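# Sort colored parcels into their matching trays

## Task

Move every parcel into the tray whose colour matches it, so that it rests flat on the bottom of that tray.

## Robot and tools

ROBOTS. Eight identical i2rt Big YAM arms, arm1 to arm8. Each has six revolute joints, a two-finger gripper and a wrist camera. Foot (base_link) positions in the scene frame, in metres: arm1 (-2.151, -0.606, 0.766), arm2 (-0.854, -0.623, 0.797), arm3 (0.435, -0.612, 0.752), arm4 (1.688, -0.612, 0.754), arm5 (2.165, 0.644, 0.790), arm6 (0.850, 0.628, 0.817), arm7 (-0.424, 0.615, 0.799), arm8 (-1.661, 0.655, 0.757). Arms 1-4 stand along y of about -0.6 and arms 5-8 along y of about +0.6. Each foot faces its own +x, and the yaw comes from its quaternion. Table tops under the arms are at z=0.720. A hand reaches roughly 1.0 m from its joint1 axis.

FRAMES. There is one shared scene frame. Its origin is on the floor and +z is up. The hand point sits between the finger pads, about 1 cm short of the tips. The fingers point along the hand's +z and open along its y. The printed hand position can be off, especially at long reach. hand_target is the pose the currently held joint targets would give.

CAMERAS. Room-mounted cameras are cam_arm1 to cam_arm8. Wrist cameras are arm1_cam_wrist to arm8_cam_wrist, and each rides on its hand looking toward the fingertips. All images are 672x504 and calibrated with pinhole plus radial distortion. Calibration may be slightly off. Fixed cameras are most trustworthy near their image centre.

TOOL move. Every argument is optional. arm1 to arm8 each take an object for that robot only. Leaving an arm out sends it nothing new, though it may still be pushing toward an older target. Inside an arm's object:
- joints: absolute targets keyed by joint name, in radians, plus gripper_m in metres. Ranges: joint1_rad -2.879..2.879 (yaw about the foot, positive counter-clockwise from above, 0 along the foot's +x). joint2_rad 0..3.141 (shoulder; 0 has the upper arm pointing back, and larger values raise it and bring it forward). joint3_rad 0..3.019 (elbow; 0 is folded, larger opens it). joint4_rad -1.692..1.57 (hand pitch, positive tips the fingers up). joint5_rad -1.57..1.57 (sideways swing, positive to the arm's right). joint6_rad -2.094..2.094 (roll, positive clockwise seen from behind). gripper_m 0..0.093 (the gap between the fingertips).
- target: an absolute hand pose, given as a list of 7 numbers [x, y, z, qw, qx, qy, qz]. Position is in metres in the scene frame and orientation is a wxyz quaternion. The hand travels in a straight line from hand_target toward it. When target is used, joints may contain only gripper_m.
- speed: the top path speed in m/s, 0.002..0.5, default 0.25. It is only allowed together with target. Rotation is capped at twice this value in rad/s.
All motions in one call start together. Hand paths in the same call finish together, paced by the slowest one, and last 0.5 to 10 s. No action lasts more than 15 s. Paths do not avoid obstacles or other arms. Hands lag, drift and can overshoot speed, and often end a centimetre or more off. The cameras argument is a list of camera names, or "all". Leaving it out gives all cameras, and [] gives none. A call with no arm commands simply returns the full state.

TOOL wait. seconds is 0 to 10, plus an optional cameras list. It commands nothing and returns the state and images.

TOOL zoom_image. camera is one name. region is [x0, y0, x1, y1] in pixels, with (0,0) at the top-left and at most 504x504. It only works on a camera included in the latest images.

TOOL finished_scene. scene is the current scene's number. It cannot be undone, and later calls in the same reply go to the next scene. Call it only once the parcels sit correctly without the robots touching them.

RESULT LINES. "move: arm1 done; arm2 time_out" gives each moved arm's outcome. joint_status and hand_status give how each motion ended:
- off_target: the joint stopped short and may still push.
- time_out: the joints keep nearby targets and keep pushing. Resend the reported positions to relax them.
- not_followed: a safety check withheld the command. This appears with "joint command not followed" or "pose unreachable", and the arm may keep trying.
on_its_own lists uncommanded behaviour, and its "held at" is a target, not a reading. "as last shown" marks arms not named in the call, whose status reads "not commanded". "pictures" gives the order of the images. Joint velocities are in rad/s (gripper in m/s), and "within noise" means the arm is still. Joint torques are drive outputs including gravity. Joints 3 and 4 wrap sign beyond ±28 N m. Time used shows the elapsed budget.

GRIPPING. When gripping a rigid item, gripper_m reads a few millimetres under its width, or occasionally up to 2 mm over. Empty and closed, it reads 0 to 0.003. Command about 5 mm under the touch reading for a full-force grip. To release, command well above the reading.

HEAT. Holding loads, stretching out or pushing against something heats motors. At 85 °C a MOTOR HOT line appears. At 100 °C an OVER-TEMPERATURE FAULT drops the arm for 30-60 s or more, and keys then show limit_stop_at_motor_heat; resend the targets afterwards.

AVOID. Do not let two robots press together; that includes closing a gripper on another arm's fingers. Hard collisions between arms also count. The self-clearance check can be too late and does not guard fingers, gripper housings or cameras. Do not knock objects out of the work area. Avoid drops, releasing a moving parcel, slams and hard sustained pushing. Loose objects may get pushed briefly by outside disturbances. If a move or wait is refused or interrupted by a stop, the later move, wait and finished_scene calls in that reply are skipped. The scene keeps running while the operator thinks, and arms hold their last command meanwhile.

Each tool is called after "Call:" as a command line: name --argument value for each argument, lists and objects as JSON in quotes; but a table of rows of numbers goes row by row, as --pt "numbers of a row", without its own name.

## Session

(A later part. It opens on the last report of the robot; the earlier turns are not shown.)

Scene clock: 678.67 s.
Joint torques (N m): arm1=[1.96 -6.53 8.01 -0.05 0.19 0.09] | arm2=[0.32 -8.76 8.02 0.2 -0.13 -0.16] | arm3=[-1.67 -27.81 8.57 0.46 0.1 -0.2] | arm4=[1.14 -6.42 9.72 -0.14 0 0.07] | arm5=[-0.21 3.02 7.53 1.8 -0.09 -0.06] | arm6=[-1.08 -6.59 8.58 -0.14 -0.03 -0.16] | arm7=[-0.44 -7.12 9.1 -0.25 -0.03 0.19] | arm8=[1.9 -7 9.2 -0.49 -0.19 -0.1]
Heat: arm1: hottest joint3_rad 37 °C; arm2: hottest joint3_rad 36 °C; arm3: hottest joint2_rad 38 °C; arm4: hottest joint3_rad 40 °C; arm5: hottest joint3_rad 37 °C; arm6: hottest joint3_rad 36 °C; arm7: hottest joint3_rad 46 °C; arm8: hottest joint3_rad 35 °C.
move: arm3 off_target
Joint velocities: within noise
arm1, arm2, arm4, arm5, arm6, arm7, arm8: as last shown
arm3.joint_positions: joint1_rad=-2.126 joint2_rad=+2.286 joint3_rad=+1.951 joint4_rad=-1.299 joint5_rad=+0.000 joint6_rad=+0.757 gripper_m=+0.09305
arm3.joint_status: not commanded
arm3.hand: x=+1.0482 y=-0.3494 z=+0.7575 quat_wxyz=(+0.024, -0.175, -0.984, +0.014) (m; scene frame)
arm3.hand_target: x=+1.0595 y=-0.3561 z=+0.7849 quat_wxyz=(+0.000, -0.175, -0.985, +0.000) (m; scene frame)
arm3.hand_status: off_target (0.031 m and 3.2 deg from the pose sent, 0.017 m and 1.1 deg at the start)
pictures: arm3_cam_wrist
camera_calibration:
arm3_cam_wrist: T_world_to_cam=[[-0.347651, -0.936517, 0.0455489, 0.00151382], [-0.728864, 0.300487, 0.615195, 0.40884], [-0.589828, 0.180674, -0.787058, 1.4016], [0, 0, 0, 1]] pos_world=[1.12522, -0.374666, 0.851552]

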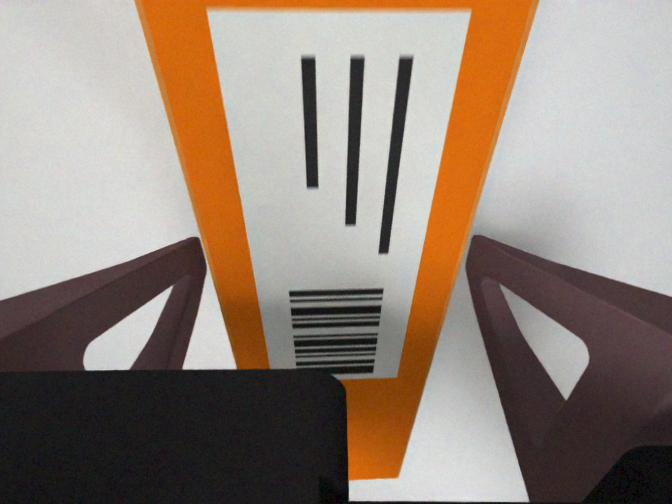

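Call:
move --arm3 '{"target":[1.058,-0.356,0.764,0,0.175,0.985,0],"speed":0.12}' --cameras '[]'

Call:
move --arm3 '{"joints":{"gripper_m":0.045}}' --cameras '["arm3_cam_wrist"]'

Scene clock: 686.27 s.
Joint torques (N m): arm1=[1.85 -6.12 7.98 -0.14 0.17 0.06] | arm2=[0.32 -8.76 8.03 0.2 -0.13 -0.16] | arm3=[-1.67 -26.46 8.5 0.51 0.06 -0.18] | arm4=[1.08 -6.42 9.7 -0.14 0 0.07] | arm5=[0.03 3.37 7.34 1.81 -0.09 -0.03] | arm6=[-1.14 -6.53 8.59 -0.16 -0.02 -0.16] | arm7=[-0.26 -7.12 9.05 -0.25 -0.04 0.17] | arm8=[1.44 -7.18 9.25 -0.53 -0.19 -0.11]
Heat: arm1: hottest joint3_rad 37 °C; arm2: hottest joint3_rad 36 °C; arm3: hottest joint2_rad 39 °C; arm4: hottest joint3_rad 40 °C; arm5: hottest joint3_rad 37 °C; arm6: hottest joint3_rad 36 °C; arm7: hottest joint3_rad 46 °C; arm8: hottest joint3_rad 35 °C.
move: arm3 off_target
Joint velocities: within noise
arm1, arm2, arm4, arm5, arm6, arm7, arm8: as last shown
arm3.joint_positions: joint1_rad=-2.126 joint2_rad=+2.286 joint3_rad=+1.919 joint4_rad=-1.253 joint5_rad=+0.001 joint6_rad=+0.757 gripper_m=+0.09305
arm3.joint_status: not commanded
arm3.hand: x=+1.0477 y=-0.3497 z=+0.7460 quat_wxyz=(+0.018, -0.175, -0.984, +0.010) (m; scene frame)
arm3.hand_target: x=+1.0577 y=-0.3560 z=+0.7639 quat_wxyz=(+0.000, -0.175, -0.985, +0.000) (m; scene frame)
arm3.hand_status: off_target (0.022 m and 2.4 deg from the pose sent, 0.013 m and 3.2 deg at the start)
pictures: none
No camera images: "cameras" was empty.

Scene clock: 686.87 s.
Joint torques (N m): arm1=[2.14 -6.42 7.84 -0.06 0.2 0.06] | arm2=[0.32 -8.76 8.02 0.2 -0.13 -0.16] | arm3=[-1.73 -26.7 8.49 0.5 0.05 -0.19] | arm4=[1.14 -6.42 9.7 -0.16 0 0.07] | arm5=[-0.03 2.96 7.45 1.8 -0.08 -0.02] | arm6=[-1.03 -6.53 8.59 -0.16 -0.03 -0.16] | arm7=[-0.44 -7.3 8.99 -0.25 -0.03 0.19] | arm8=[1.73 -7.18 9.25 -0.5 -0.19 -0.11]
Heat: arm1: hottest joint3_rad 37 °C; arm2: hottest joint3_rad 36 °C; arm3: hottest joint2_rad 39 °C; arm4: hottest joint3_rad 40 °C; arm5: hottest joint3_rad 37 °C; arm6: hottest joint3_rad 36 °C; arm7: hottest joint3_rad 46 °C; arm8: hottest joint3_rad 35 °C.
move: arm3 off_target
Joint velocities: within noise
arm1, arm2, arm4, arm5, arm6, arm7, arm8: as last shown
arm3.joint_positions: joint1_rad=-2.126 joint2_rad=+2.286 joint3_rad=+1.919 joint4_rad=-1.252 joint5_rad=+0.001 joint6_rad=+0.757 gripper_m=+0.05895
arm3.joint_status: gripper_m off_target (ended at +0.05897, target +0.04500)
arm3.hand: x=+1.0478 y=-0.3497 z=+0.7458 quat_wxyz=(+0.018, -0.175, -0.984, +0.010) (m; scene frame)
arm3.hand_target: x=+1.0576 y=-0.3560 z=+0.7638 quat_wxyz=(+0.000, -0.175, -0.985, +0.000) (m; scene frame)
arm3.hand_status: not commanded
pictures: arm3_cam_wrist
camera_calibration:
arm3_cam_wrist: T_world_to_cam=[[-0.348264, -0.93671, 0.0358704, 0.00941863], [-0.737374, 0.297377, 0.606504, 0.430125], [-0.578785, 0.184774, -0.794271, 1.38752], [0, 0, 0, 1]] pos_world=[1.12352, -0.375464, 0.840857]

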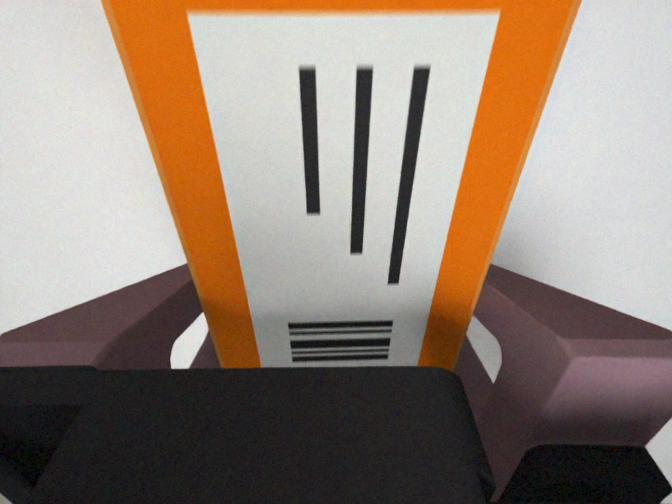

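Call:
move --arm3 '{"target":[1.05,-0.356,0.87,0,0.175,0.985,0],"speed":0.25}' --cameras '[]'

Call:
move --arm3 '{"target":[0.752,-0.485,1.0,0,0.175,0.985,0],"speed":0.4}' --cameras '[]'

Call:
move --arm3 '{"joints":{"joint1_rad":-1.23}}' --cameras '[]'

Call:
move --arm3 '{"target":[0.602,0.012,0.87,0,-0.5606,0.8281,0],"speed":0.4}' --cameras '["arm3_cam_wrist","cam_arm6"]'

Scene clock: 698.70 s.
Joint torques (N m): arm1=[2.14 -6.12 7.84 -0.14 0.19 0.07] | arm2=[0.38 -8.76 8.03 0.18 -0.14 -0.16] | arm3=[-1.14 -24.59 13.68 -0.54 0.05 -0.13] | arm4=[1.08 -6.42 9.7 -0.16 0 0.07] | arm5=[-0.21 3.25 7.5 1.85 -0.11 -0.02] | arm6=[-1.08 -6.53 8.59 -0.16 -0.03 -0.17] | arm7=[-0.44 -7.36 9.01 -0.27 -0.02 0.17] | arm8=[1.44 -7.41 9.24 -0.46 -0.18 -0.11]
Heat: arm1: hottest joint3_rad 36 °C; arm2: hottest joint3_rad 36 °C; arm3: hottest joint2_rad 40 °C; arm4: hottest joint3_rad 40 °C; arm5: hottest joint3_rad 37 °C; arm6: hottest joint3_rad 36 °C; arm7: hottest joint3_rad 46 °C; arm8: hottest joint3_rad 35 °C.
move: arm3 off_target
Joint velocities: within noise
arm1.joint_positions: joint1_rad=-1.477 joint2_rad=+1.229 joint3_rad=+1.292 joint4_rad=-1.611 joint5_rad=+0.005 joint6_rad=+0.310 gripper_m=+0.09289
arm1.joint_status: not commanded
arm1.hand: x=-2.2655 y=-0.9298 z=+1.0571 quat_wxyz=(-0.012, -0.894, -0.449, +0.011) (m; scene frame)
arm1.hand_target: x=-2.2611 y=-0.9280 z=+1.0501 quat_wxyz=(+0.000, -0.893, -0.450, +0.000) (m; scene frame)
arm1.hand_status: not commanded
arm2, arm4, arm5, arm6, arm8: as last shown
arm3.joint_positions: joint1_rad=-2.126 joint2_rad=+2.174 joint3_rad=+1.974 joint4_rad=-1.438 joint5_rad=+0.001 joint6_rad=+0.757 gripper_m=+0.05895
arm3.joint_status: not commanded
arm3.hand: x=+1.0329 y=-0.3565 z=+0.8390 quat_wxyz=(+0.025, -0.175, -0.984, +0.016) (m; scene frame)
arm3.hand_target: x=+1.0485 y=-0.3565 z=+0.8701 quat_wxyz=(-0.001, -0.175, -0.985, +0.000) (m; scene frame)
arm3.hand_status: off_target (0.035 m and 3.4 deg from the pose sent, 0.124 m and 2.3 deg at the start; pose on its path clipped on 3 of 41 steps)
arm7.joint_positions: joint1_rad=+2.187 joint2_rad=+1.229 joint3_rad=+1.206 joint4_rad=-1.525 joint5_rad=+0.000 joint6_rad=+0.162 gripper_m=+0.09294
arm7.joint_status: not commanded
arm7.hand: x=-0.4151 y=+0.9604 z=+1.0556 quat_wxyz=(-0.008, +0.639, -0.769, -0.009) (m; scene frame)
arm7.hand_target: x=-0.4150 y=+0.9550 z=+1.0502 quat_wxyz=(+0.000, +0.636, -0.772, +0.000) (m; scene frame)
arm7.hand_status: not commanded
pictures: none
No camera images: "cameras" was empty.

Scene clock: 700.47 s.
Joint torques (N m): arm1=[2.2 -6.3 7.91 -0.14 0.17 0.06] | arm2=[0.32 -8.76 8.02 0.2 -0.14 -0.16] | arm3=[-1.85 -10.23 9.4 -0.25 0.03 -0.24] | arm4=[1.08 -6.48 9.7 -0.14 0 0.07] | arm5=[-0.62 2.67 7.57 1.77 -0.09 -0.07] | arm6=[-1.08 -6.53 8.58 -0.14 -0.03 -0.16] | arm7=[-0.5 -7.41 9.05 -0.2 -0.04 0.18] | arm8=[1.55 -7.3 9.2 -0.51 -0.2 -0.09]
Heat: arm1: hottest joint3_rad 36 °C; arm2: hottest joint3_rad 36 °C; arm3: hottest joint2_rad 40 °C; arm4: hottest joint3_rad 40 °C; arm5: hottest joint3_rad 37 °C; arm6: hottest joint3_rad 36 °C; arm7: hottest joint3_rad 45 °C; arm8: hottest joint3_rad 35 °C.
move: arm3 done
Joint velocities: within noise
arm1, arm2, arm4, arm5, arm6, arm7, arm8: as last shown
arm3.joint_positions: joint1_rad=-2.130 joint2_rad=+1.246 joint3_rad=+1.187 joint4_rad=-1.517 joint5_rad=+0.001 joint6_rad=+0.755 gripper_m=+0.05895
arm3.joint_status: not commanded
arm3.hand: x=+0.7522 y=-0.4790 z=+0.9969 quat_wxyz=(+0.000, -0.176, -0.984, -0.001) (m; scene frame)
arm3.hand_target: x=+0.7520 y=-0.4850 z=+0.9999 quat_wxyz=(+0.000, -0.175, -0.985, +0.000) (m; scene frame)
arm3.hand_status: done (0.007 m and 0.2 deg from the pose sent, 0.348 m and 3.4 deg at the start; pose on its path clipped on 3 of 53 steps)
pictures: none
No camera images: "cameras" was empty.

Scene clock: 702.03 s.
Joint torques (N m): arm1=[2.49 -6.48 7.86 -0.06 0.18 0.09] | arm2=[0.32 -8.76 8.02 0.2 -0.14 -0.16] | arm3=[0.44 -10.29 9.44 -0.23 -0.01 -0.2] | arm4=[1.08 -6.48 9.7 -0.16 0 0.08] | arm5=[-0.79 3.08 7.35 1.72 -0.11 -0.03] | arm6=[-1.08 -6.59 8.59 -0.16 -0.03 -0.16] | arm7=[-0.38 -7.24 9.07 -0.24 -0.03 0.19] | arm8=[1.67 -7.18 9.22 -0.44 -0.19 -0.11]
Heat: arm1: hottest joint3_rad 36 °C; arm2: hottest joint3_rad 36 °C; arm3: hottest joint2_rad 39 °C; arm4: hottest joint3_rad 40 °C; arm5: hottest joint3_rad 37 °C; arm6: hottest joint3_rad 36 °C; arm7: hottest joint3_rad 45 °C; arm8: hottest joint3_rad 35 °C.
move: arm3 done
Joint velocities: within noise
arm1, arm2, arm4, arm5, arm6, arm7, arm8: as last shown
arm3.joint_positions: joint1_rad=-1.242 joint2_rad=+1.246 joint3_rad=+1.187 joint4_rad=-1.517 joint5_rad=+0.002 joint6_rad=+0.753 gripper_m=+0.05896
arm3.joint_status: all done
arm3.hand: x=+0.5309 y=-0.2817 z=+0.9968 quat_wxyz=(-0.003, +0.265, -0.964, +0.001) (m; scene frame)
arm3.hand_target: x=+0.5263 y=-0.2830 z=+0.9998 quat_wxyz=(-0.003, +0.278, -0.961, +0.002) (m; scene frame)
arm3.hand_status: not commanded
pictures: none
No camera images: "cameras" was empty.

Scene clock: 704.07 s.
Joint torques (N m): arm1=[1.9 -6.07 7.92 -0.13 0.17 0.08] | arm2=[0.32 -8.76 8.02 0.2 -0.13 -0.16] | arm3=[0.26 -22.18 14.02 -0.27 -0.25 -0.25] | arm4=[1.14 -6.42 9.7 -0.16 0 0.07] | arm5=[-0.32 2.9 7.6 1.77 -0.09 -0.07] | arm6=[-1.08 -6.53 8.61 -0.14 -0.03 -0.16] | arm7=[-0.32 -7.18 9.06 -0.23 -0.03 0.17] | arm8=[1.73 -7.18 9.21 -0.49 -0.18 -0.11]
Heat: arm1: hottest joint3_rad 36 °C; arm2: hottest joint3_rad 36 °C; arm3: hottest joint2_rad 39 °C; arm4: hottest joint3_rad 40 °C; arm5: hottest joint3_rad 37 °C; arm6: hottest joint3_rad 36 °C; arm7: hottest joint3_rad 45 °C; arm8: hottest joint3_rad 35 °C.
move: arm3 off_target
Joint velocities: within noise
arm1, arm7: as last shown
arm2.joint_positions: joint1_rad=-1.423 joint2_rad=+1.219 joint3_rad=+1.200 joint4_rad=-1.531 joint5_rad=+0.004 joint6_rad=+0.015 gripper_m=+0.09290
arm2.joint_status: not commanded
arm2.hand: x=-0.6850 y=-0.3257 z=+1.0539 quat_wxyz=(-0.010, +0.498, -0.867, -0.004) (m; scene frame)
arm2.hand_target: x=-0.6870 y=-0.3270 z=+1.0500 quat_wxyz=(+0.000, +0.503, -0.864, +0.000) (m; scene frame)
arm2.hand_status: not commanded
arm3.joint_positions: joint1_rad=-1.233 joint2_rad=+2.090 joint3_rad=+1.867 joint4_rad=-1.396 joint5_rad=+0.000 joint6_rad=+0.135 gripper_m=+0.05897
arm3.joint_status: not commanded
arm3.hand: x=+0.6050 y=-0.0063 z=+0.8519 quat_wxyz=(+0.014, +0.549, -0.836, +0.015) (m; scene frame)
arm3.hand_target: x=+0.6016 y=+0.0109 z=+0.8702 quat_wxyz=(-0.001, +0.560, -0.828, +0.000) (m; scene frame)
arm3.hand_status: off_target (0.026 m and 2.8 deg from the pose sent, 0.328 m and 37.5 deg at the start; pose on its path clipped on 12 of 61 steps)
arm4.joint_positions: joint1_rad=+1.836 joint2_rad=+1.244 joint3_rad=+1.332 joint4_rad=-1.642 joint5_rad=+0.011 joint6_rad=-0.002 gripper_m=+0.09288
arm4.joint_status: not commanded
arm4.hand: x=+1.3647 y=-0.4856 z=+1.0549 quat_wxyz=(-0.001, +0.985, -0.175, -0.012) (m; scene frame)
arm4.hand_target: x=+1.3661 y=-0.4899 z=+1.0501 quat_wxyz=(+0.000, +0.985, -0.171, +0.000) (m; scene frame)
arm4.hand_status: not commanded
arm5.joint_positions: joint1_rad=+0.681 joint2_rad=+0.625 joint3_rad=+1.427 joint4_rad=-1.371 joint5_rad=+0.119 joint6_rad=-0.097 gripper_m=+0.09397
arm5.joint_status: not commanded
arm5.hand: x=+1.9475 y=+0.5676 z=+1.3386 quat_wxyz=(+0.023, +0.855, +0.198, -0.479) (m; scene frame)
arm5.hand_target: x=+1.9501 y=+0.5670 z=+1.3511 quat_wxyz=(+0.027, +0.848, +0.198, -0.491) (m; scene frame)
arm5.hand_status: not commanded
arm6.joint_positions: joint1_rad=-1.324 joint2_rad=+1.237 joint3_rad=+1.143 joint4_rad=-1.479 joint5_rad=+0.002 joint6_rad=+0.009 gripper_m=+0.09285
arm6.joint_status: not commanded
arm6.hand: x=+0.7259 y=+0.3102 z=+1.0463 quat_wxyz=(+0.001, -0.828, -0.561, +0.000) (m; scene frame)
arm6.hand_target: x=+0.7250 y=+0.3130 z=+1.0499 quat_wxyz=(+0.000, -0.828, -0.561, +0.000) (m; scene frame)
arm6.hand_status: not commanded
arm8.joint_positions: joint1_rad=+0.424 joint2_rad=+1.226 joint3_rad=+1.311 joint4_rad=-1.635 joint5_rad=+0.003 joint6_rad=+0.003 gripper_m=+0.09289
arm8.joint_status: not commanded
arm8.hand: x=-1.7243 y=+0.3178 z=+1.0542 quat_wxyz=(-0.006, -0.770, -0.639, +0.009) (m; scene frame)
arm8.hand_target: x=-1.7240 y=+0.3200 z=+1.0501 quat_wxyz=(+0.000, -0.768, -0.641, +0.000) (m; scene frame)
arm8.hand_status: not commanded
pictures: arm3_cam_wrist, cam_arm6
camera_calibration:
arm3_cam_wrist: T_world_to_cam=[[0.915771, -0.401243, 0.0191661, -0.574045], [-0.327611, -0.718407, 0.613647, -0.32327], [-0.232452, -0.56824, -0.789348, 0.933519], [0, 0, 0, 1]] pos_world=[0.636786, 0.067892, 0.946247]

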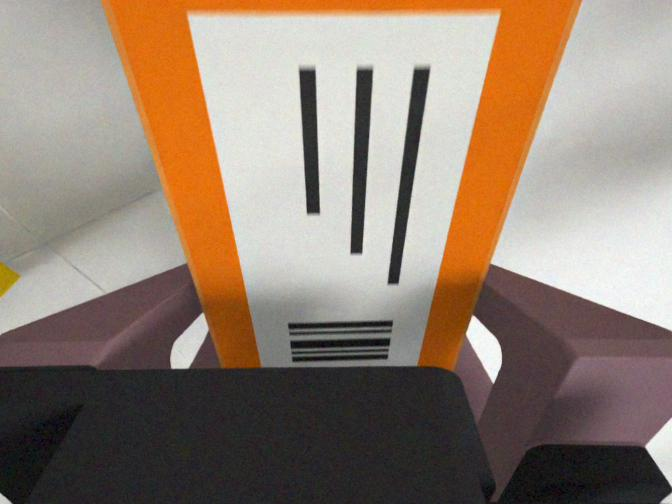

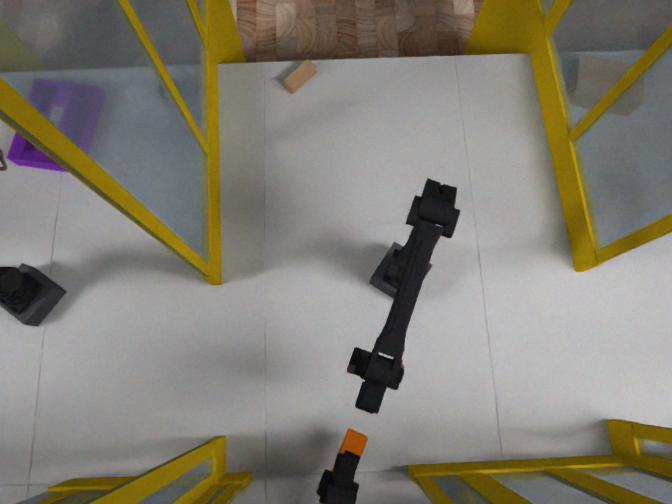

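Call:
move --arm3 '{"target":[0.602,0.008,0.764,0,-0.5606,0.8281,0],"speed":0.12}' --cameras '[]'

Scene clock: 709.17 s.
Joint torques (N m): arm1=[2.2 -5.95 7.99 -0.08 0.16 0.07] | arm2=[0.32 -8.76 8.02 0.18 -0.14 -0.16] | arm3=[0.03 -22.95 8.83 0.59 -0.25 -0.22] | arm4=[1.14 -6.42 9.7 -0.14 0 0.07] | arm5=[-0.73 3.43 7.6 1.92 -0.08 -0.03] | arm6=[-1.14 -6.53 8.61 -0.14 -0.02 -0.16] | arm7=[-0.38 -7.24 9.03 -0.28 -0.03 0.17] | arm8=[1.73 -7.12 9.18 -0.53 -0.19 -0.11]
Heat: arm1: hottest joint3_rad 36 °C; arm2: hottest joint3_rad 36 °C; arm3: hottest joint2_rad 39 °C; arm4: hottest joint3_rad 40 °C; arm5: hottest joint3_rad 37 °C; arm6: hottest joint3_rad 36 °C; arm7: hottest joint3_rad 45 °C; arm8: hottest joint3_rad 35 °C.
move: arm3 done
Joint velocities: within noise
arm1, arm2, arm4, arm5, arm6, arm7, arm8: as last shown
arm1.joint_positions: joint1_rad=-1.477 joint2_rad=+1.229 joint3_rad=+1.292 joint4_rad=-1.611 joint5_rad=+0.005 joint6_rad=+0.311 gripper_m=+0.09289
arm1.hand: x=-2.2655 y=-0.9298 z=+1.0571 quat_wxyz=(-0.012, -0.894, -0.448, +0.011) (m; scene frame)
arm3.joint_positions: joint1_rad=-1.233 joint2_rad=+2.172 joint3_rad=+1.763 joint4_rad=-1.187 joint5_rad=+0.000 joint6_rad=+0.134 gripper_m=+0.05897
arm3.joint_status: not commanded
arm3.hand: x=+0.6073 y=+0.0008 z=+0.7630 quat_wxyz=(+0.005, +0.550, -0.835, +0.007) (m; scene frame)
arm3.hand_target: x=+0.6020 y=+0.0079 z=+0.7640 quat_wxyz=(+0.000, +0.561, -0.828, +0.000) (m; scene frame)
arm3.hand_status: done (0.009 m and 1.8 deg from the pose sent, 0.089 m and 2.8 deg at the start)
pictures: none
No camera images: "cameras" was empty.

Call:
move --arm3 '{"target":[0.602,0.008,0.748,0,-0.5606,0.8281,0],"speed":0.1}' --cameras '[]'

Call:
move --arm3 '{"joints":{"gripper_m":0.093}}' --cameras '[]'

Call:
move --arm3 '{"target":[0.600,0.0,0.90,0,-0.5606,0.8281,0],"speed":0.3}' --cameras '[]'

Call:
move --arm3 '{"target":[0.526,-0.284,1.05,0,-0.5606,0.8281,0],"speed":0.5}' --cameras '["cam_arm6"]'

Call:
move --arm6 '{"target":[0.597,-0.015,0.89,0,0.8276,0.5614,0],"speed":0.4}' --cameras '["arm6_cam_wrist"]'

Scene clock: 720.03 s.
Joint torques (N m): arm1=[2.08 -6.42 8.01 -0.08 0.17 0.08] | arm2=[0.32 -8.76 8.02 0.2 -0.14 -0.16] | arm3=[0.03 -22.48 8.58 0.62 -0.25 -0.22] | arm4=[1.08 -6.42 9.69 -0.14 0 0.07] | arm5=[-0.21 3.08 7.42 1.95 -0.09 -0.06] | arm6=[-1.08 -6.53 8.55 -0.17 -0.03 -0.16] | arm7=[-0.38 -7.41 9.02 -0.25 -0.03 0.17] | arm8=[1.55 -7.3 9.24 -0.51 -0.18 -0.09]
Heat: arm1: hottest joint3_rad 35 °C; arm2: hottest joint3_rad 36 °C; arm3: hottest joint2_rad 37 °C; arm4: hottest joint3_rad 40 °C; arm5: hottest joint3_rad 37 °C; arm6: hottest joint3_rad 36 °C; arm7: hottest joint3_rad 45 °C; arm8: hottest joint3_rad 35 °C.
move: arm3 done
Joint velocities: within noise
arm1, arm2, arm4, arm5, arm6, arm7, arm8: as last shown
arm3.joint_positions: joint1_rad=-1.233 joint2_rad=+2.182 joint3_rad=+1.752 joint4_rad=-1.155 joint5_rad=+0.000 joint6_rad=+0.134 gripper_m=+0.05897
arm3.joint_status: not commanded
arm3.hand: x=+0.6079 y=+0.0028 z=+0.7526 quat_wxyz=(+0.002, +0.550, -0.835, +0.004) (m; scene frame)
arm3.hand_target: x=+0.6020 y=+0.0079 z=+0.7480 quat_wxyz=(+0.000, +0.561, -0.828, +0.000) (m; scene frame)
arm3.hand_status: done (0.009 m and 1.6 deg from the pose sent, 0.018 m and 1.8 deg at the start)
pictures: none
No camera images: "cameras" was empty.

Scene clock: 720.70 s.
Joint torques (N m): arm1=[2.32 -6.18 8.03 -0.03 0.16 0.09] | arm2=[0.38 -8.76 8.03 0.18 -0.14 -0.16] | arm3=[0.26 -22.48 8.59 0.58 -0.24 -0.22] | arm4=[1.08 -6.42 9.7 -0.16 0 0.08] | arm5=[-0.03 3.37 7.3 1.95 -0.1 -0.04] | arm6=[-1.08 -6.59 8.59 -0.14 -0.03 -0.17] | arm7=[-0.38 -7.36 9.06 -0.25 -0.03 0.17] | arm8=[1.9 -7.36 9.22 -0.53 -0.19 -0.11]
Heat: arm1: hottest joint3_rad 35 °C; arm2: hottest joint3_rad 36 °C; arm3: hottest joint2_rad 37 °C; arm4: hottest joint3_rad 40 °C; arm5: hottest joint3_rad 37 °C; arm6: hottest joint3_rad 36 °C; arm7: hottest joint3_rad 45 °C; arm8: hottest joint3_rad 35 °C.
move: arm3 done
Joint velocities: within noise
arm1, arm2, arm4, arm5, arm6, arm7, arm8: as last shown
arm3.joint_positions: joint1_rad=-1.233 joint2_rad=+2.182 joint3_rad=+1.752 joint4_rad=-1.155 joint5_rad=+0.000 joint6_rad=+0.134 gripper_m=+0.09290
arm3.joint_status: all done
arm3.hand: x=+0.6079 y=+0.0029 z=+0.7526 quat_wxyz=(+0.002, +0.550, -0.835, +0.004) (m; scene frame)
arm3.hand_target: x=+0.6020 y=+0.0079 z=+0.7480 quat_wxyz=(+0.000, +0.561, -0.828, +0.000) (m; scene frame)
arm3.hand_status: not commanded
pictures: none
No camera images: "cameras" was empty.

Scene clock: 722.20 s.
Joint torques (N m): arm1=[2.08 -6.53 7.98 -0.08 0.17 0.09] | arm2=[0.32 -8.76 8.02 0.2 -0.14 -0.16] | arm3=[0.09 -22.18 13.87 -0.35 -0.23 -0.22] | arm4=[1.08 -6.48 9.7 -0.14 0 0.07] | arm5=[-0.09 3.14 7.3 1.94 -0.09 -0.1] | arm6=[-1.08 -6.59 8.61 -0.14 -0.03 -0.16] | arm7=[-0.44 -7.12 9.06 -0.25 -0.02 0.17] | arm8=[1.61 -7.3 9.17 -0.53 -0.18 -0.11]
Heat: arm1: hottest joint3_rad 35 °C; arm2: hottest joint3_rad 36 °C; arm3: hottest joint2_rad 37 °C; arm4: hottest joint3_rad 40 °C; arm5: hottest joint3_rad 37 °C; arm6: hottest joint3_rad 36 °C; arm7: hottest joint3_rad 45 °C; arm8: hottest joint3_rad 35 °C.
move: arm3 off_target
Joint velocities: within noise
arm1, arm2, arm4, arm5, arm6, arm7, arm8: as last shown
arm3.joint_positions: joint1_rad=-1.233 joint2_rad=+2.049 joint3_rad=+1.872 joint4_rad=-1.445 joint5_rad=+0.000 joint6_rad=+0.132 gripper_m=+0.09297
arm3.joint_status: not commanded
arm3.hand: x=+0.6022 y=-0.0156 z=+0.8791 quat_wxyz=(+0.015, +0.550, -0.835, +0.016) (m; scene frame)
arm3.hand_target: x=+0.5997 y=-0.0011 z=+0.9001 quat_wxyz=(+0.000, +0.560, -0.828, +0.000) (m; scene frame)
arm3.hand_status: off_target (0.026 m and 2.9 deg from the pose sent, 0.148 m and 1.6 deg at the start; pose on its path clipped on 8 of 45 steps)
pictures: none
No camera images: "cameras" was empty.

Scene clock: 723.80 s.
Joint torques (N m): arm1=[2.26 -5.95 7.9 -0.1 0.15 0.08] | arm2=[0.32 -8.76 8.03 0.2 -0.13 -0.16] | arm3=[-0.62 -9.05 9.46 -0.35 -0.25 -0.23] | arm4=[1.08 -6.42 9.72 -0.16 0 0.07] | arm5=[-0.67 2.84 7.49 1.73 -0.09 -0.03] | arm6=[-1.08 -6.59 8.61 -0.14 -0.03 -0.16] | arm7=[-0.26 -7.24 9.01 -0.25 -0.03 0.17] | arm8=[1.67 -7.36 9.18 -0.51 -0.19 -0.1]
Heat: arm1: hottest joint3_rad 35 °C; arm2: hottest joint3_rad 36 °C; arm3: hottest joint2_rad 37 °C; arm4: hottest joint3_rad 40 °C; arm5: hottest joint3_rad 37 °C; arm6: hottest joint3_rad 36 °C; arm7: hottest joint3_rad 45 °C; arm8: hottest joint3_rad 35 °C.
move: arm3 done
Joint velocities: within noise
arm1.joint_positions: joint1_rad=-1.477 joint2_rad=+1.229 joint3_rad=+1.292 joint4_rad=-1.611 joint5_rad=+0.005 joint6_rad=+0.311 gripper_m=+0.09289
arm1.joint_status: not commanded
arm1.hand: x=-2.2655 y=-0.9298 z=+1.0571 quat_wxyz=(-0.012, -0.894, -0.448, +0.011) (m; scene frame)
arm1.hand_target: x=-2.2611 y=-0.9280 z=+1.0501 quat_wxyz=(+0.000, -0.893, -0.450, +0.000) (m; scene frame)
arm1.hand_status: not commanded
arm2, arm4, arm5, arm6, arm8: as last shown
arm3.joint_positions: joint1_rad=-1.233 joint2_rad=+1.233 joint3_rad=+1.319 joint4_rad=-1.648 joint5_rad=+0.000 joint6_rad=+0.123 gripper_m=+0.09297
arm3.joint_status: not commanded
arm3.hand: x=+0.5266 y=-0.2833 z=+1.0513 quat_wxyz=(-0.007, +0.554, -0.832, -0.004) (m; scene frame)
arm3.hand_target: x=+0.5260 y=-0.2840 z=+1.0501 quat_wxyz=(+0.000, +0.561, -0.828, +0.000) (m; scene frame)
arm3.hand_status: done (0.002 m and 1.3 deg from the pose sent, 0.327 m and 2.9 deg at the start; pose on its path clipped on 16 of 48 steps)
arm7.joint_positions: joint1_rad=+2.187 joint2_rad=+1.229 joint3_rad=+1.206 joint4_rad=-1.525 joint5_rad=+0.000 joint6_rad=+0.162 gripper_m=+0.09294
arm7.joint_status: not commanded
arm7.hand: x=-0.4151 y=+0.9604 z=+1.0556 quat_wxyz=(-0.008, +0.639, -0.769, -0.009) (m; scene frame)
arm7.hand_target: x=-0.4150 y=+0.9550 z=+1.0502 quat_wxyz=(+0.000, +0.636, -0.772, +0.000) (m; scene frame)
arm7.hand_status: not commanded
pictures: cam_arm6

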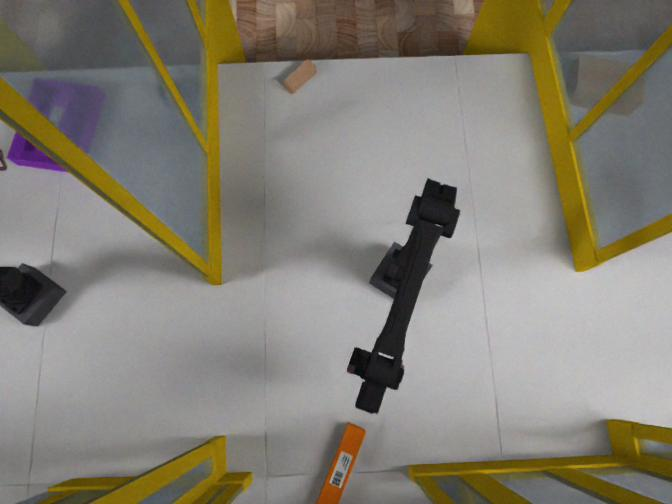

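Scene clock: 726.00 s.
Joint torques (N m): arm1=[2.02 -6.36 7.91 -0.03 0.16 0.07] | arm2=[0.32 -8.76 8.02 0.2 -0.13 -0.16] | arm3=[-0.62 -9.17 9.44 -0.18 -0.25 -0.21] | arm4=[1.14 -6.42 9.7 -0.16 0 0.07] | arm5=[-0.03 2.67 7.38 1.7 -0.09 -0.03] | arm6=[-0.85 -17.08 12.79 -0.17 -0.02 -0.14] | arm7=[-0.32 -7.3 9.05 -0.24 -0.03 0.19] | arm8=[1.9 -7.24 9.21 -0.51 -0.19 -0.11]
Heat: arm1: hottest joint3_rad 35 °C; arm2: hottest joint3_rad 36 °C; arm3: hottest joint2_rad 37 °C; arm4: hottest joint3_rad 40 °C; arm5: hottest joint3_rad 37 °C; arm6: hottest joint3_rad 36 °C; arm7: hottest joint3_rad 44 °C; arm8: hottest joint3_rad 35 °C.
move: arm6 off_target
Joint velocities: within noise
arm1, arm2, arm3, arm4, arm5, arm7, arm8: as last shown
arm3.hand: x=+0.5265 y=-0.2834 z=+1.0513 quat_wxyz=(-0.007, +0.554, -0.832, -0.004) (m; scene frame)
arm3.hand_target: x=+0.5260 y=-0.2840 z=+1.0501 quat_wxyz=(+0.000, +0.560, -0.828, +0.000) (m; scene frame)
arm6.joint_positions: joint1_rad=-1.324 joint2_rad=+2.240 joint3_rad=+2.033 joint4_rad=-1.395 joint5_rad=+0.002 joint6_rad=+0.009 gripper_m=+0.09285
arm6.joint_status: not commanded
arm6.hand: x=+0.6046 y=-0.0014 z=+0.8782 quat_wxyz=(+0.010, -0.828, -0.561, -0.013) (m; scene frame)
arm6.hand_target: x=+0.5972 y=-0.0142 z=+0.8901 quat_wxyz=(+0.000, -0.828, -0.561, +0.001) (m; scene frame)
arm6.hand_status: off_target (0.020 m and 1.8 deg from the pose sent, 0.383 m and 0.1 deg at the start; pose on its path clipped on 15 of 66 steps)
pictures: arm6_cam_wrist
camera_calibration:
arm6_cam_wrist: T_world_to_cam=[[-0.931255, 0.364269, 0.00855449, 0.554602], [0.295969, 0.742534, 0.60087, -0.699769], [0.212526, 0.562095, -0.799301, 0.698537], [0, 0, 0, 1]] pos_world=[0.575128, -0.075066, 0.974067]

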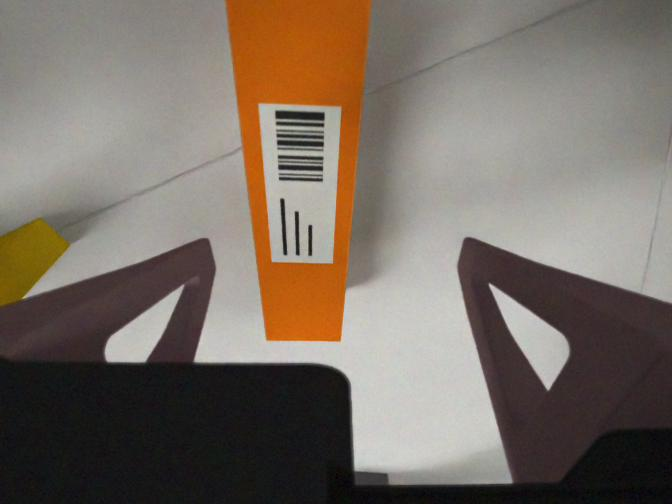

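Call:
move --arm6 '{"target":[0.620,-0.019,0.83,0,0.832,0.555,0],"speed":0.2}' --cameras '["arm6_cam_wrist"]'

Scene clock: 741.13 s.
Joint torques (N m): arm1=[2.14 -6.01 7.94 -0.06 0.16 0.08] | arm2=[0.32 -8.76 8.03 0.2 -0.13 -0.16] | arm3=[-0.67 -9.17 9.43 -0.21 -0.24 -0.22] | arm4=[1.08 -6.48 9.7 -0.16 0 0.07] | arm5=[0.03 2.9 7.62 1.68 -0.06 0.01] | arm6=[-0.15 -17.96 8.61 0.55 -0.01 0] | arm7=[-0.38 -7.36 9.01 -0.27 -0.04 0.18] | arm8=[1.73 -7.47 9.28 -0.54 -0.19 -0.1]
Heat: arm1: hottest joint3_rad 35 °C; arm2: hottest joint3_rad 36 °C; arm3: hottest joint2_rad 35 °C; arm4: hottest joint3_rad 40 °C; arm5: hottest joint3_rad 37 °C; arm6: hottest joint3_rad 36 °C; arm7: hottest joint3_rad 44 °C; arm8: hottest joint3_rad 35 °C.
move: arm6 done
Joint velocities: within noise
arm1, arm2, arm3, arm4, arm5, arm7, arm8: as last shown
arm6.joint_positions: joint1_rad=-1.300 joint2_rad=+2.285 joint3_rad=+1.981 joint4_rad=-1.284 joint5_rad=+0.001 joint6_rad=+0.043 gripper_m=+0.09285
arm6.joint_status: not commanded
arm6.hand: x=+0.6178 y=-0.0122 z=+0.8290 quat_wxyz=(+0.006, -0.831, -0.556, -0.007) (m; scene frame)
arm6.hand_target: x=+0.6202 y=-0.0189 z=+0.8300 quat_wxyz=(+0.000, -0.832, -0.555, +0.000) (m; scene frame)
arm6.hand_status: done (0.007 m and 1.0 deg from the pose sent, 0.054 m and 2.0 deg at the start)
pictures: arm6_cam_wrist
camera_calibration:
arm6_cam_wrist: T_world_to_cam=[[-0.927274, 0.37429, 0.00838017, 0.56904], [0.307009, 0.747398, 0.589187, -0.66319], [0.214263, 0.548911, -0.807953, 0.668475], [0, 0, 0, 1]] pos_world=[0.588031, -0.0842519, 0.92607]

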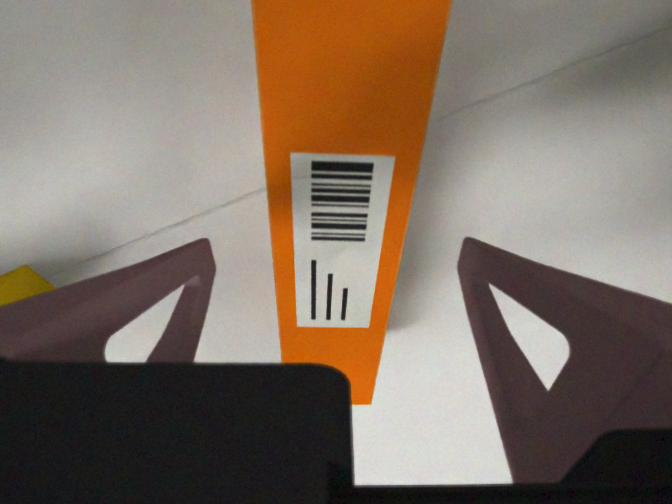

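Call:
move --arm6 '{"target":[0.620,-0.019,0.768,0,0.832,0.555,0],"speed":0.12}' --cameras '["arm6_cam_wrist"]'

Scene clock: 745.53 s.
Joint torques (N m): arm1=[2.2 -6.59 7.99 -0.03 0.16 0.07] | arm2=[0.32 -8.76 8.03 0.2 -0.13 -0.16] | arm3=[-0.67 -9.11 9.46 -0.2 -0.24 -0.22] | arm4=[1.08 -6.42 9.72 -0.14 0 0.07] | arm5=[-0.38 3.37 7.49 1.68 -0.06 -0.08] | arm6=[-0.09 -18.37 8.21 0.55 -0.01 0] | arm7=[-0.5 -7.06 9.02 -0.21 -0.04 0.17] | arm8=[1.9 -7.18 9.2 -0.51 -0.2 -0.1]
Heat: arm1: hottest joint3_rad 35 °C; arm2: hottest joint3_rad 36 °C; arm3: hottest joint2_rad 35 °C; arm4: hottest joint3_rad 40 °C; arm5: hottest joint3_rad 37 °C; arm6: hottest joint3_rad 36 °C; arm7: hottest joint3_rad 44 °C; arm8: hottest joint3_rad 35 °C.
move: arm6 done
Joint velocities: within noise
arm1, arm3, arm7: as last shown
arm2.joint_positions: joint1_rad=-1.423 joint2_rad=+1.219 joint3_rad=+1.200 joint4_rad=-1.531 joint5_rad=+0.004 joint6_rad=+0.015 gripper_m=+0.09290
arm2.joint_status: not commanded
arm2.hand: x=-0.6850 y=-0.3257 z=+1.0539 quat_wxyz=(-0.010, +0.498, -0.867, -0.004) (m; scene frame)
arm2.hand_target: x=-0.6870 y=-0.3270 z=+1.0500 quat_wxyz=(+0.000, +0.503, -0.864, +0.000) (m; scene frame)
arm2.hand_status: not commanded
arm4.joint_positions: joint1_rad=+1.836 joint2_rad=+1.244 joint3_rad=+1.332 joint4_rad=-1.642 joint5_rad=+0.011 joint6_rad=-0.002 gripper_m=+0.09288
arm4.joint_status: not commanded
arm4.hand: x=+1.3647 y=-0.4856 z=+1.0549 quat_wxyz=(-0.001, +0.985, -0.175, -0.012) (m; scene frame)
arm4.hand_target: x=+1.3661 y=-0.4899 z=+1.0501 quat_wxyz=(+0.000, +0.985, -0.171, +0.000) (m; scene frame)
arm4.hand_status: not commanded
arm5.joint_positions: joint1_rad=+0.681 joint2_rad=+0.625 joint3_rad=+1.427 joint4_rad=-1.371 joint5_rad=+0.119 joint6_rad=-0.097 gripper_m=+0.09397
arm5.joint_status: not commanded
arm5.hand: x=+1.9475 y=+0.5676 z=+1.3386 quat_wxyz=(+0.023, +0.855, +0.198, -0.479) (m; scene frame)
arm5.hand_target: x=+1.9501 y=+0.5670 z=+1.3511 quat_wxyz=(+0.027, +0.848, +0.198, -0.491) (m; scene frame)
arm5.hand_status: not commanded
arm6.joint_positions: joint1_rad=-1.300 joint2_rad=+2.353 joint3_rad=+1.932 joint4_rad=-1.168 joint5_rad=+0.001 joint6_rad=+0.044 gripper_m=+0.09285
arm6.joint_status: not commanded
arm6.hand: x=+0.6179 y=-0.0119 z=+0.7667 quat_wxyz=(+0.006, -0.831, -0.556, -0.007) (m; scene frame)
arm6.hand_target: x=+0.6202 y=-0.0189 z=+0.7681 quat_wxyz=(+0.000, -0.832, -0.555, +0.000) (m; scene frame)
arm6.hand_status: done (0.007 m and 1.0 deg from the pose sent, 0.062 m and 1.0 deg at the start)
arm8.joint_positions: joint1_rad=+0.424 joint2_rad=+1.226 joint3_rad=+1.311 joint4_rad=-1.635 joint5_rad=+0.003 joint6_rad=+0.003 gripper_m=+0.09289
arm8.joint_status: not commanded
arm8.hand: x=-1.7243 y=+0.3178 z=+1.0542 quat_wxyz=(-0.006, -0.770, -0.639, +0.009) (m; scene frame)
arm8.hand_target: x=-1.7240 y=+0.3200 z=+1.0501 quat_wxyz=(+0.000, -0.768, -0.641, +0.000) (m; scene frame)
arm8.hand_status: not commanded
pictures: arm6_cam_wrist
camera_calibration:
arm6_cam_wrist: T_world_to_cam=[[-0.927114, 0.374684, 0.0084241, 0.569482], [0.307196, 0.746864, 0.589766, -0.62726], [0.214684, 0.549369, -0.80753, 0.617353], [0, 0, 0, 1]] pos_world=[0.588131, -0.0840522, 0.86367]

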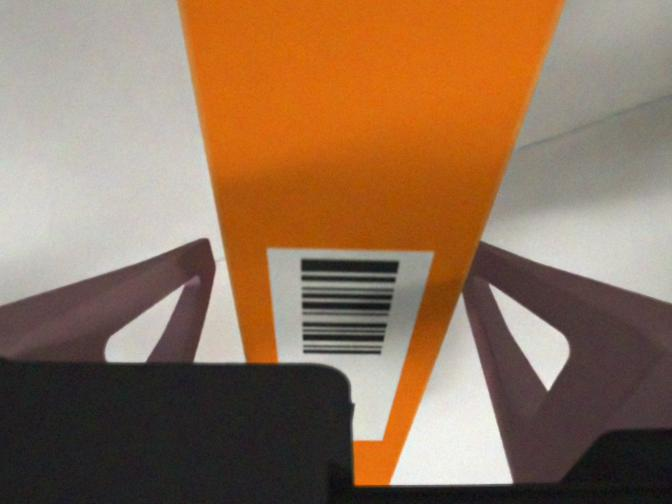

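Call:
move --arm6 '{"joints":{"gripper_m":0.045}}' --cameras '[]'

Call:
move --arm6 '{"target":[0.620,-0.010,0.89,0,0.832,0.555,0],"speed":0.3}' --cameras '[]'

Call:
move --arm6 '{"target":[0.725,0.313,1.0,0,0.832,0.555,0],"speed":0.4}' --cameras '["arm6_cam_wrist"]'

Call:
move --arm6 '{"joints":{"joint1_rad":0.225}}' --cameras '["cam_arm6","cam_arm5"]'

Scene clock: 753.00 s.
Joint torques (N m): arm1=[1.96 -6.24 7.95 -0.12 0.18 0.1] | arm2=[0.38 -8.76 8.03 0.2 -0.13 -0.16] | arm3=[-0.67 -9.17 9.46 -0.18 -0.25 -0.22] | arm4=[1.14 -6.42 9.72 -0.16 0 0.07] | arm5=[-0.32 2.78 7.53 1.89 -0.09 -0.09] | arm6=[-0.09 -18.2 8.24 0.53 0 -0.01] | arm7=[-0.32 -7.24 9.02 -0.23 -0.04 0.19] | arm8=[1.67 -7.47 9.25 -0.49 -0.18 -0.1]
Heat: arm1: hottest joint3_rad 35 °C; arm2: hottest joint3_rad 36 °C; arm3: hottest joint2_rad 34 °C; arm4: hottest joint3_rad 41 °C; arm5: hottest joint3_rad 37 °C; arm6: hottest joint3_rad 36 °C; arm7: hottest joint3_rad 44 °C; arm8: hottest joint3_rad 35 °C.
move: arm6 off_target
Joint velocities: within noise
arm1, arm2, arm3, arm4, arm5, arm7, arm8: as last shown
arm6.joint_positions: joint1_rad=-1.300 joint2_rad=+2.353 joint3_rad=+1.932 joint4_rad=-1.168 joint5_rad=+0.000 joint6_rad=+0.045 gripper_m=+0.05966
arm6.joint_status: gripper_m off_target (ended at +0.05969, target +0.04500)
arm6.hand: x=+0.6180 y=-0.0119 z=+0.7667 quat_wxyz=(+0.006, -0.831, -0.556, -0.007) (m; scene frame)
arm6.hand_target: x=+0.6202 y=-0.0189 z=+0.7681 quat_wxyz=(+0.000, -0.832, -0.555, +0.000) (m; scene frame)
arm6.hand_status: not commanded
pictures: none
No camera images: "cameras" was empty.

Scene clock: 754.33 s.
Joint torques (N m): arm1=[2.37 -6.07 7.99 -0.13 0.17 0.08] | arm2=[0.32 -8.82 8.02 0.2 -0.13 -0.16] | arm3=[-0.73 -9.17 9.46 -0.18 -0.24 -0.22] | arm4=[1.08 -6.48 9.7 -0.14 0 0.07] | arm5=[-0.67 3.08 7.57 1.81 -0.08 -0.06] | arm6=[-0.5 -18.96 12.11 -0.28 0.01 -0.06] | arm7=[-0.26 -7.41 9.07 -0.21 -0.04 0.17] | arm8=[1.67 -7.53 9.25 -0.54 -0.21 -0.1]
Heat: arm1: hottest joint3_rad 35 °C; arm2: hottest joint3_rad 36 °C; arm3: hottest joint2_rad 34 °C; arm4: hottest joint3_rad 41 °C; arm5: hottest joint3_rad 37 °C; arm6: hottest joint3_rad 36 °C; arm7: hottest joint3_rad 44 °C; arm8: hottest joint3_rad 35 °C.
move: arm6 off_target
Joint velocities: within noise
arm1, arm2, arm3, arm4, arm5, arm7, arm8: as last shown
arm3.hand_target: x=+0.5260 y=-0.2840 z=+1.0501 quat_wxyz=(+0.000, +0.561, -0.828, +0.000) (m; scene frame)
arm6.joint_positions: joint1_rad=-1.300 joint2_rad=+2.225 joint3_rad=+1.964 joint4_rad=-1.363 joint5_rad=+0.000 joint6_rad=+0.045 gripper_m=+0.05966
arm6.joint_status: not commanded
arm6.hand: x=+0.6245 y=+0.0059 z=+0.8626 quat_wxyz=(+0.016, -0.831, -0.555, -0.021) (m; scene frame)
arm6.hand_target: x=+0.6206 y=-0.0088 z=+0.8901 quat_wxyz=(+0.000, -0.832, -0.555, +0.000) (m; scene frame)
arm6.hand_status: off_target (0.032 m and 3.1 deg from the pose sent, 0.123 m and 1.0 deg at the start; pose on its path clipped on 3 of 40 steps)
pictures: none
No camera images: "cameras" was empty.

Scene clock: 756.13 s.
Joint torques (N m): arm1=[2.02 -6.42 8.06 -0.08 0.18 0.07] | arm2=[0.32 -8.76 8.03 0.2 -0.13 -0.16] | arm3=[-0.67 -9.05 9.47 -0.2 -0.24 -0.22] | arm4=[1.08 -6.48 9.7 -0.14 0 0.07] | arm5=[-0.21 3.14 7.46 1.91 -0.08 -0.02] | arm6=[-1.49 -7 8.43 -0.18 0.02 -0.18] | arm7=[-0.26 -7.24 9.05 -0.25 -0.04 0.19] | arm8=[1.44 -7.36 9.22 -0.5 -0.17 -0.1]
Heat: arm1: hottest joint3_rad 35 °C; arm2: hottest joint3_rad 36 °C; arm3: hottest joint2_rad 34 °C; arm4: hottest joint3_rad 41 °C; arm5: hottest joint3_rad 37 °C; arm6: hottest joint3_rad 36 °C; arm7: hottest joint3_rad 44 °C; arm8: hottest joint3_rad 35 °C.
move: arm6 done
Joint velocities: within noise
arm1, arm2, arm3, arm4, arm5, arm7, arm8: as last shown
arm6.joint_positions: joint1_rad=-1.319 joint2_rad=+1.262 joint3_rad=+1.027 joint4_rad=-1.343 joint5_rad=+0.000 joint6_rad=+0.026 gripper_m=+0.05966
arm6.joint_status: not commanded
arm6.hand: x=+0.7279 y=+0.3099 z=+0.9944 quat_wxyz=(+0.002, -0.831, -0.556, -0.003) (m; scene frame)
arm6.hand_target: x=+0.7251 y=+0.3131 z=+0.9999 quat_wxyz=(+0.000, -0.832, -0.555, +0.000) (m; scene frame)
arm6.hand_status: done (0.007 m and 0.4 deg from the pose sent, 0.351 m and 3.1 deg at the start)
pictures: arm6_cam_wrist
camera_calibration:
arm6_cam_wrist: T_world_to_cam=[[-0.926805, 0.375468, 0.00750747, 0.549336], [0.30968, 0.752799, 0.580854, -1.03052], [0.212441, 0.540664, -0.813973, 0.611585], [0, 0, 0, 1]] pos_world=[0.698333, 0.238855, 1.09227]

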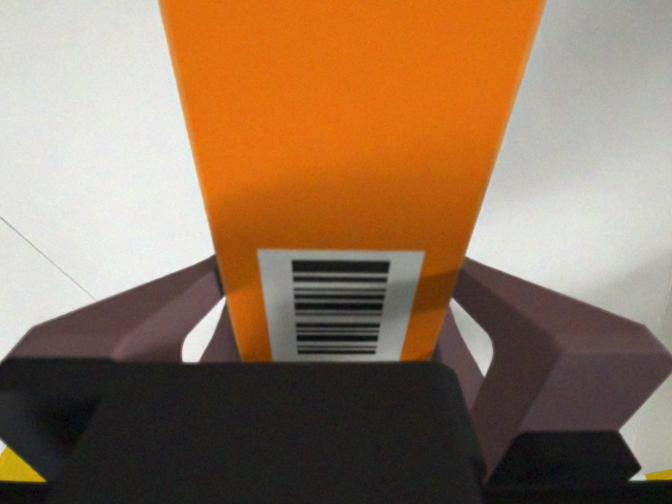

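Scene clock: 758.03 s.
Joint torques (N m): arm1=[2.02 -6.42 7.91 -0.06 0.15 0.06] | arm2=[0.32 -8.76 8.03 0.18 -0.14 -0.16] | arm3=[-0.62 -9.05 9.44 -0.21 -0.25 -0.21] | arm4=[1.08 -6.42 9.7 -0.16 0 0.07] | arm5=[-0.09 3.25 7.39 1.76 -0.1 -0.04] | arm6=[0.03 -6.95 8.43 -0.17 0.06 -0.16] | arm7=[-0.44 -7.18 9.07 -0.23 -0.03 0.17] | arm8=[1.61 -7.06 9.17 -0.53 -0.18 -0.11]
Heat: arm1: hottest joint3_rad 35 °C; arm2: hottest joint3_rad 36 °C; arm3: hottest joint2_rad 34 °C; arm4: hottest joint3_rad 41 °C; arm5: hottest joint3_rad 37 °C; arm6: hottest joint3_rad 36 °C; arm7: hottest joint3_rad 44 °C; arm8: hottest joint3_rad 35 °C.
move: arm6 done
Joint velocities: within noise
arm1, arm2, arm3, arm4, arm5, arm7, arm8: as last shown
arm6.joint_positions: joint1_rad=+0.217 joint2_rad=+1.262 joint3_rad=+1.027 joint4_rad=-1.343 joint5_rad=-0.001 joint6_rad=+0.025 gripper_m=+0.05976
arm6.joint_status: all done
arm6.hand: x=+1.1644 y=+0.4949 z=+0.9943 quat_wxyz=(+0.004, -0.211, -0.977, -0.001) (m; scene frame)
arm6.hand_target: x=+1.1637 y=+0.4981 z=+0.9997 quat_wxyz=(+0.000, -0.204, -0.979, +0.000) (m; scene frame)
arm6.hand_status: not commanded
pictures: cam_arm5, cam_arm6

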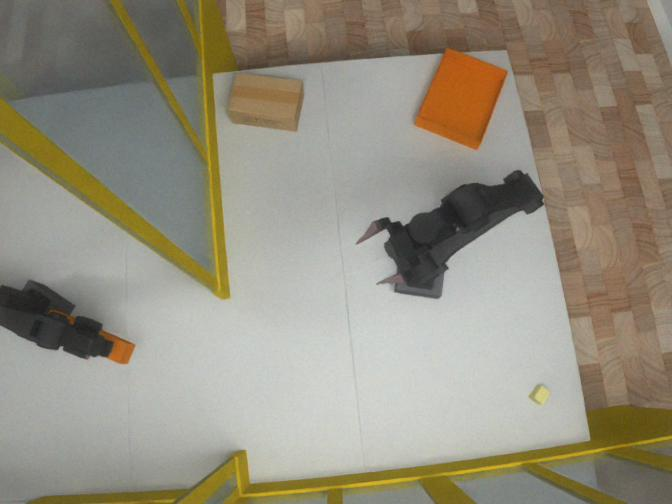

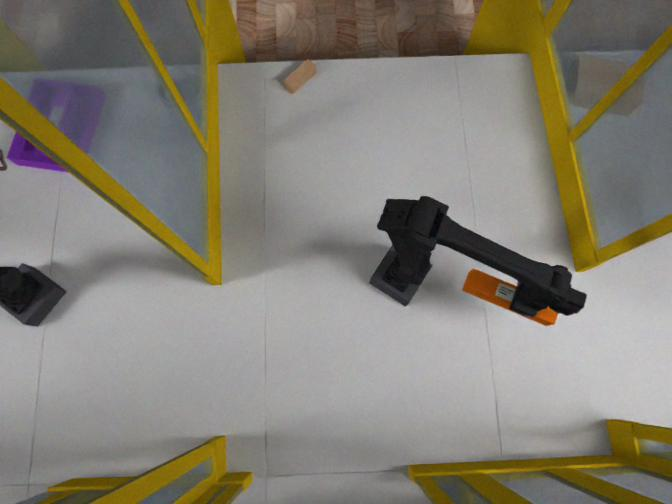

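Call:
move --arm6 '{"target":[1.527,0.347,0.88,0,0.195,0.981,0],"speed":0.4}' --arm5 '{"target":[1.856,0.503,1.1,0,0.981,-0.195,0],"speed":0.4}' --cameras '["cam_arm5"]'

Call:
move --arm6 '{"target":[1.527,0.347,0.78,0,0.195,0.981,0],"speed":0.14}' --cameras '[]'

Scene clock: 767.33 s.
Joint torques (N m): arm1=[2.32 -5.89 7.94 -0.01 0.2 0.09] | arm2=[0.32 -8.76 8.03 0.2 -0.14 -0.16] | arm3=[-0.62 -9.11 9.44 -0.24 -0.24 -0.21] | arm4=[1.08 -6.42 9.7 -0.14 0 0.07] | arm5=[-1.26 -6.89 7.45 -0.23 -0.13 0.07] | arm6=[-0.03 -18.84 13.09 -0.23 0.06 -0.17] | arm7=[-0.38 -7.18 9.05 -0.21 -0.04 0.18] | arm8=[1.61 -7.36 9.17 -0.58 -0.19 -0.1]
Heat: arm1: hottest joint3_rad 34 °C; arm2: hottest joint3_rad 36 °C; arm3: hottest joint2_rad 33 °C; arm4: hottest joint3_rad 41 °C; arm5: hottest joint3_rad 37 °C; arm6: hottest joint3_rad 36 °C; arm7: hottest joint3_rad 44 °C; arm8: hottest joint3_rad 35 °C.
move: arm5 done; arm6 off_target
Joint velocities: within noise
arm1.joint_positions: joint1_rad=-1.477 joint2_rad=+1.229 joint3_rad=+1.292 joint4_rad=-1.611 joint5_rad=+0.005 joint6_rad=+0.311 gripper_m=+0.09289
arm1.joint_status: not commanded
arm1.hand: x=-2.2655 y=-0.9298 z=+1.0571 quat_wxyz=(-0.012, -0.894, -0.448, +0.011) (m; scene frame)
arm1.hand_target: x=-2.2611 y=-0.9280 z=+1.0501 quat_wxyz=(+0.000, -0.893, -0.450, +0.000) (m; scene frame)
arm1.hand_status: not commanded
arm2, arm4, arm8: as last shown
arm3.joint_positions: joint1_rad=-1.233 joint2_rad=+1.233 joint3_rad=+1.319 joint4_rad=-1.648 joint5_rad=+0.000 joint6_rad=+0.123 gripper_m=+0.09297
arm3.joint_status: not commanded
arm3.hand: x=+0.5265 y=-0.2834 z=+1.0513 quat_wxyz=(-0.007, +0.554, -0.832, -0.004) (m; scene frame)
arm3.hand_target: x=+0.5260 y=-0.2840 z=+1.0501 quat_wxyz=(+0.000, +0.561, -0.828, +0.000) (m; scene frame)
arm3.hand_status: not commanded
arm5.joint_positions: joint1_rad=+0.692 joint2_rad=+1.229 joint3_rad=+1.336 joint4_rad=-1.675 joint5_rad=-0.002 joint6_rad=+0.807 gripper_m=+0.09397
arm5.joint_status: not commanded
arm5.hand: x=+1.8553 y=+0.5007 z=+1.0935 quat_wxyz=(-0.002, +0.982, -0.187, +0.001) (m; scene frame)
arm5.hand_target: x=+1.8561 y=+0.5030 z=+1.0997 quat_wxyz=(+0.001, +0.981, -0.195, -0.002) (m; scene frame)
arm5.hand_status: done (0.007 m and 1.0 deg from the pose sent, 0.264 m and 73.7 deg at the start; a joint's target at an end of its range on 45 of 94 steps)
arm6.joint_positions: joint1_rad=+0.217 joint2_rad=+2.405 joint3_rad=+2.297 joint4_rad=-1.501 joint5_rad=-0.001 joint6_rad=+0.008 gripper_m=+0.05976
arm6.joint_status: not commanded
arm6.hand: x=+1.5117 y=+0.3478 z=+0.8648 quat_wxyz=(+0.019, -0.203, -0.979, -0.004) (m; scene frame)
arm6.hand_target: x=+1.5260 y=+0.3476 z=+0.8803 quat_wxyz=(-0.001, -0.195, -0.981, +0.000) (m; scene frame)
arm6.hand_status: off_target (0.022 m and 2.4 deg from the pose sent, 0.408 m and 1.9 deg at the start)
arm7.joint_positions: joint1_rad=+2.187 joint2_rad=+1.229 joint3_rad=+1.206 joint4_rad=-1.525 joint5_rad=+0.000 joint6_rad=+0.162 gripper_m=+0.09294
arm7.joint_status: not commanded
arm7.hand: x=-0.4151 y=+0.9604 z=+1.0556 quat_wxyz=(-0.008, +0.639, -0.769, -0.009) (m; scene frame)
arm7.hand_target: x=-0.4150 y=+0.9550 z=+1.0502 quat_wxyz=(+0.000, +0.636, -0.772, +0.000) (m; scene frame)
arm7.hand_status: not commanded
pictures: cam_arm5

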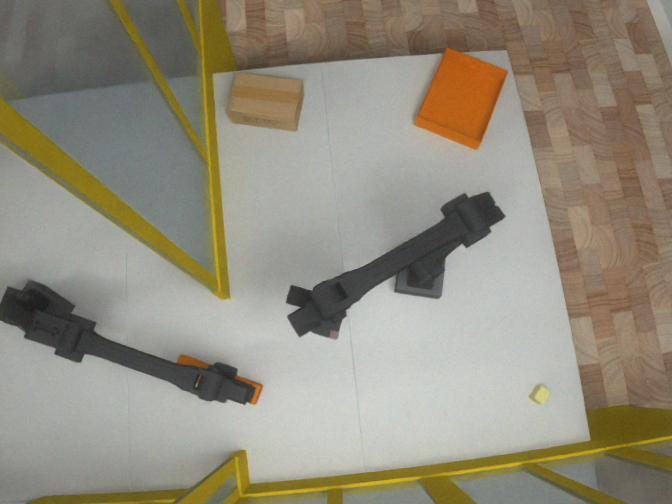

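Scene clock: 768.83 s.
Joint torques (N m): arm1=[2.32 -6.07 7.94 -0.13 0.18 0.07] | arm2=[0.38 -8.76 8.02 0.2 -0.14 -0.16] | arm3=[-0.79 -9.05 9.44 -0.18 -0.25 -0.22] | arm4=[1.14 -6.42 9.7 -0.16 0 0.07] | arm5=[-1.14 -6.71 7.43 0.03 -0.14 0.02] | arm6=[-0.03 -20.19 8.92 0.5 0.07 -0.17] | arm7=[-0.5 -7.3 9.02 -0.2 -0.04 0.18] | arm8=[1.9 -7 9.17 -0.47 -0.18 -0.11]
Heat: arm1: hottest joint3_rad 34 °C; arm2: hottest joint3_rad 37 °C; arm3: hottest joint2_rad 33 °C; arm4: hottest joint3_rad 41 °C; arm5: hottest joint3_rad 37 °C; arm6: hottest joint3_rad 36 °C; arm7: hottest joint3_rad 44 °C; arm8: hottest joint3_rad 35 °C.
move: arm6 off_target
Joint velocities: within noise
arm1, arm2, arm3, arm4, arm5, arm7, arm8: as last shown
arm6.joint_positions: joint1_rad=+0.217 joint2_rad=+2.489 joint3_rad=+2.215 joint4_rad=-1.322 joint5_rad=-0.001 joint6_rad=+0.008 gripper_m=+0.05976
arm6.joint_status: not commanded
arm6.hand: x=+1.5182 y=+0.3450 z=+0.7743 quat_wxyz=(+0.012, -0.203, -0.979, -0.003) (m; scene frame)
arm6.hand_target: x=+1.5268 y=+0.3472 z=+0.7800 quat_wxyz=(+0.000, -0.195, -0.981, +0.000) (m; scene frame)
arm6.hand_status: off_target (0.011 m and 1.7 deg from the pose sent, 0.086 m and 2.4 deg at the start)
pictures: none
No camera images: "cameras" was empty.


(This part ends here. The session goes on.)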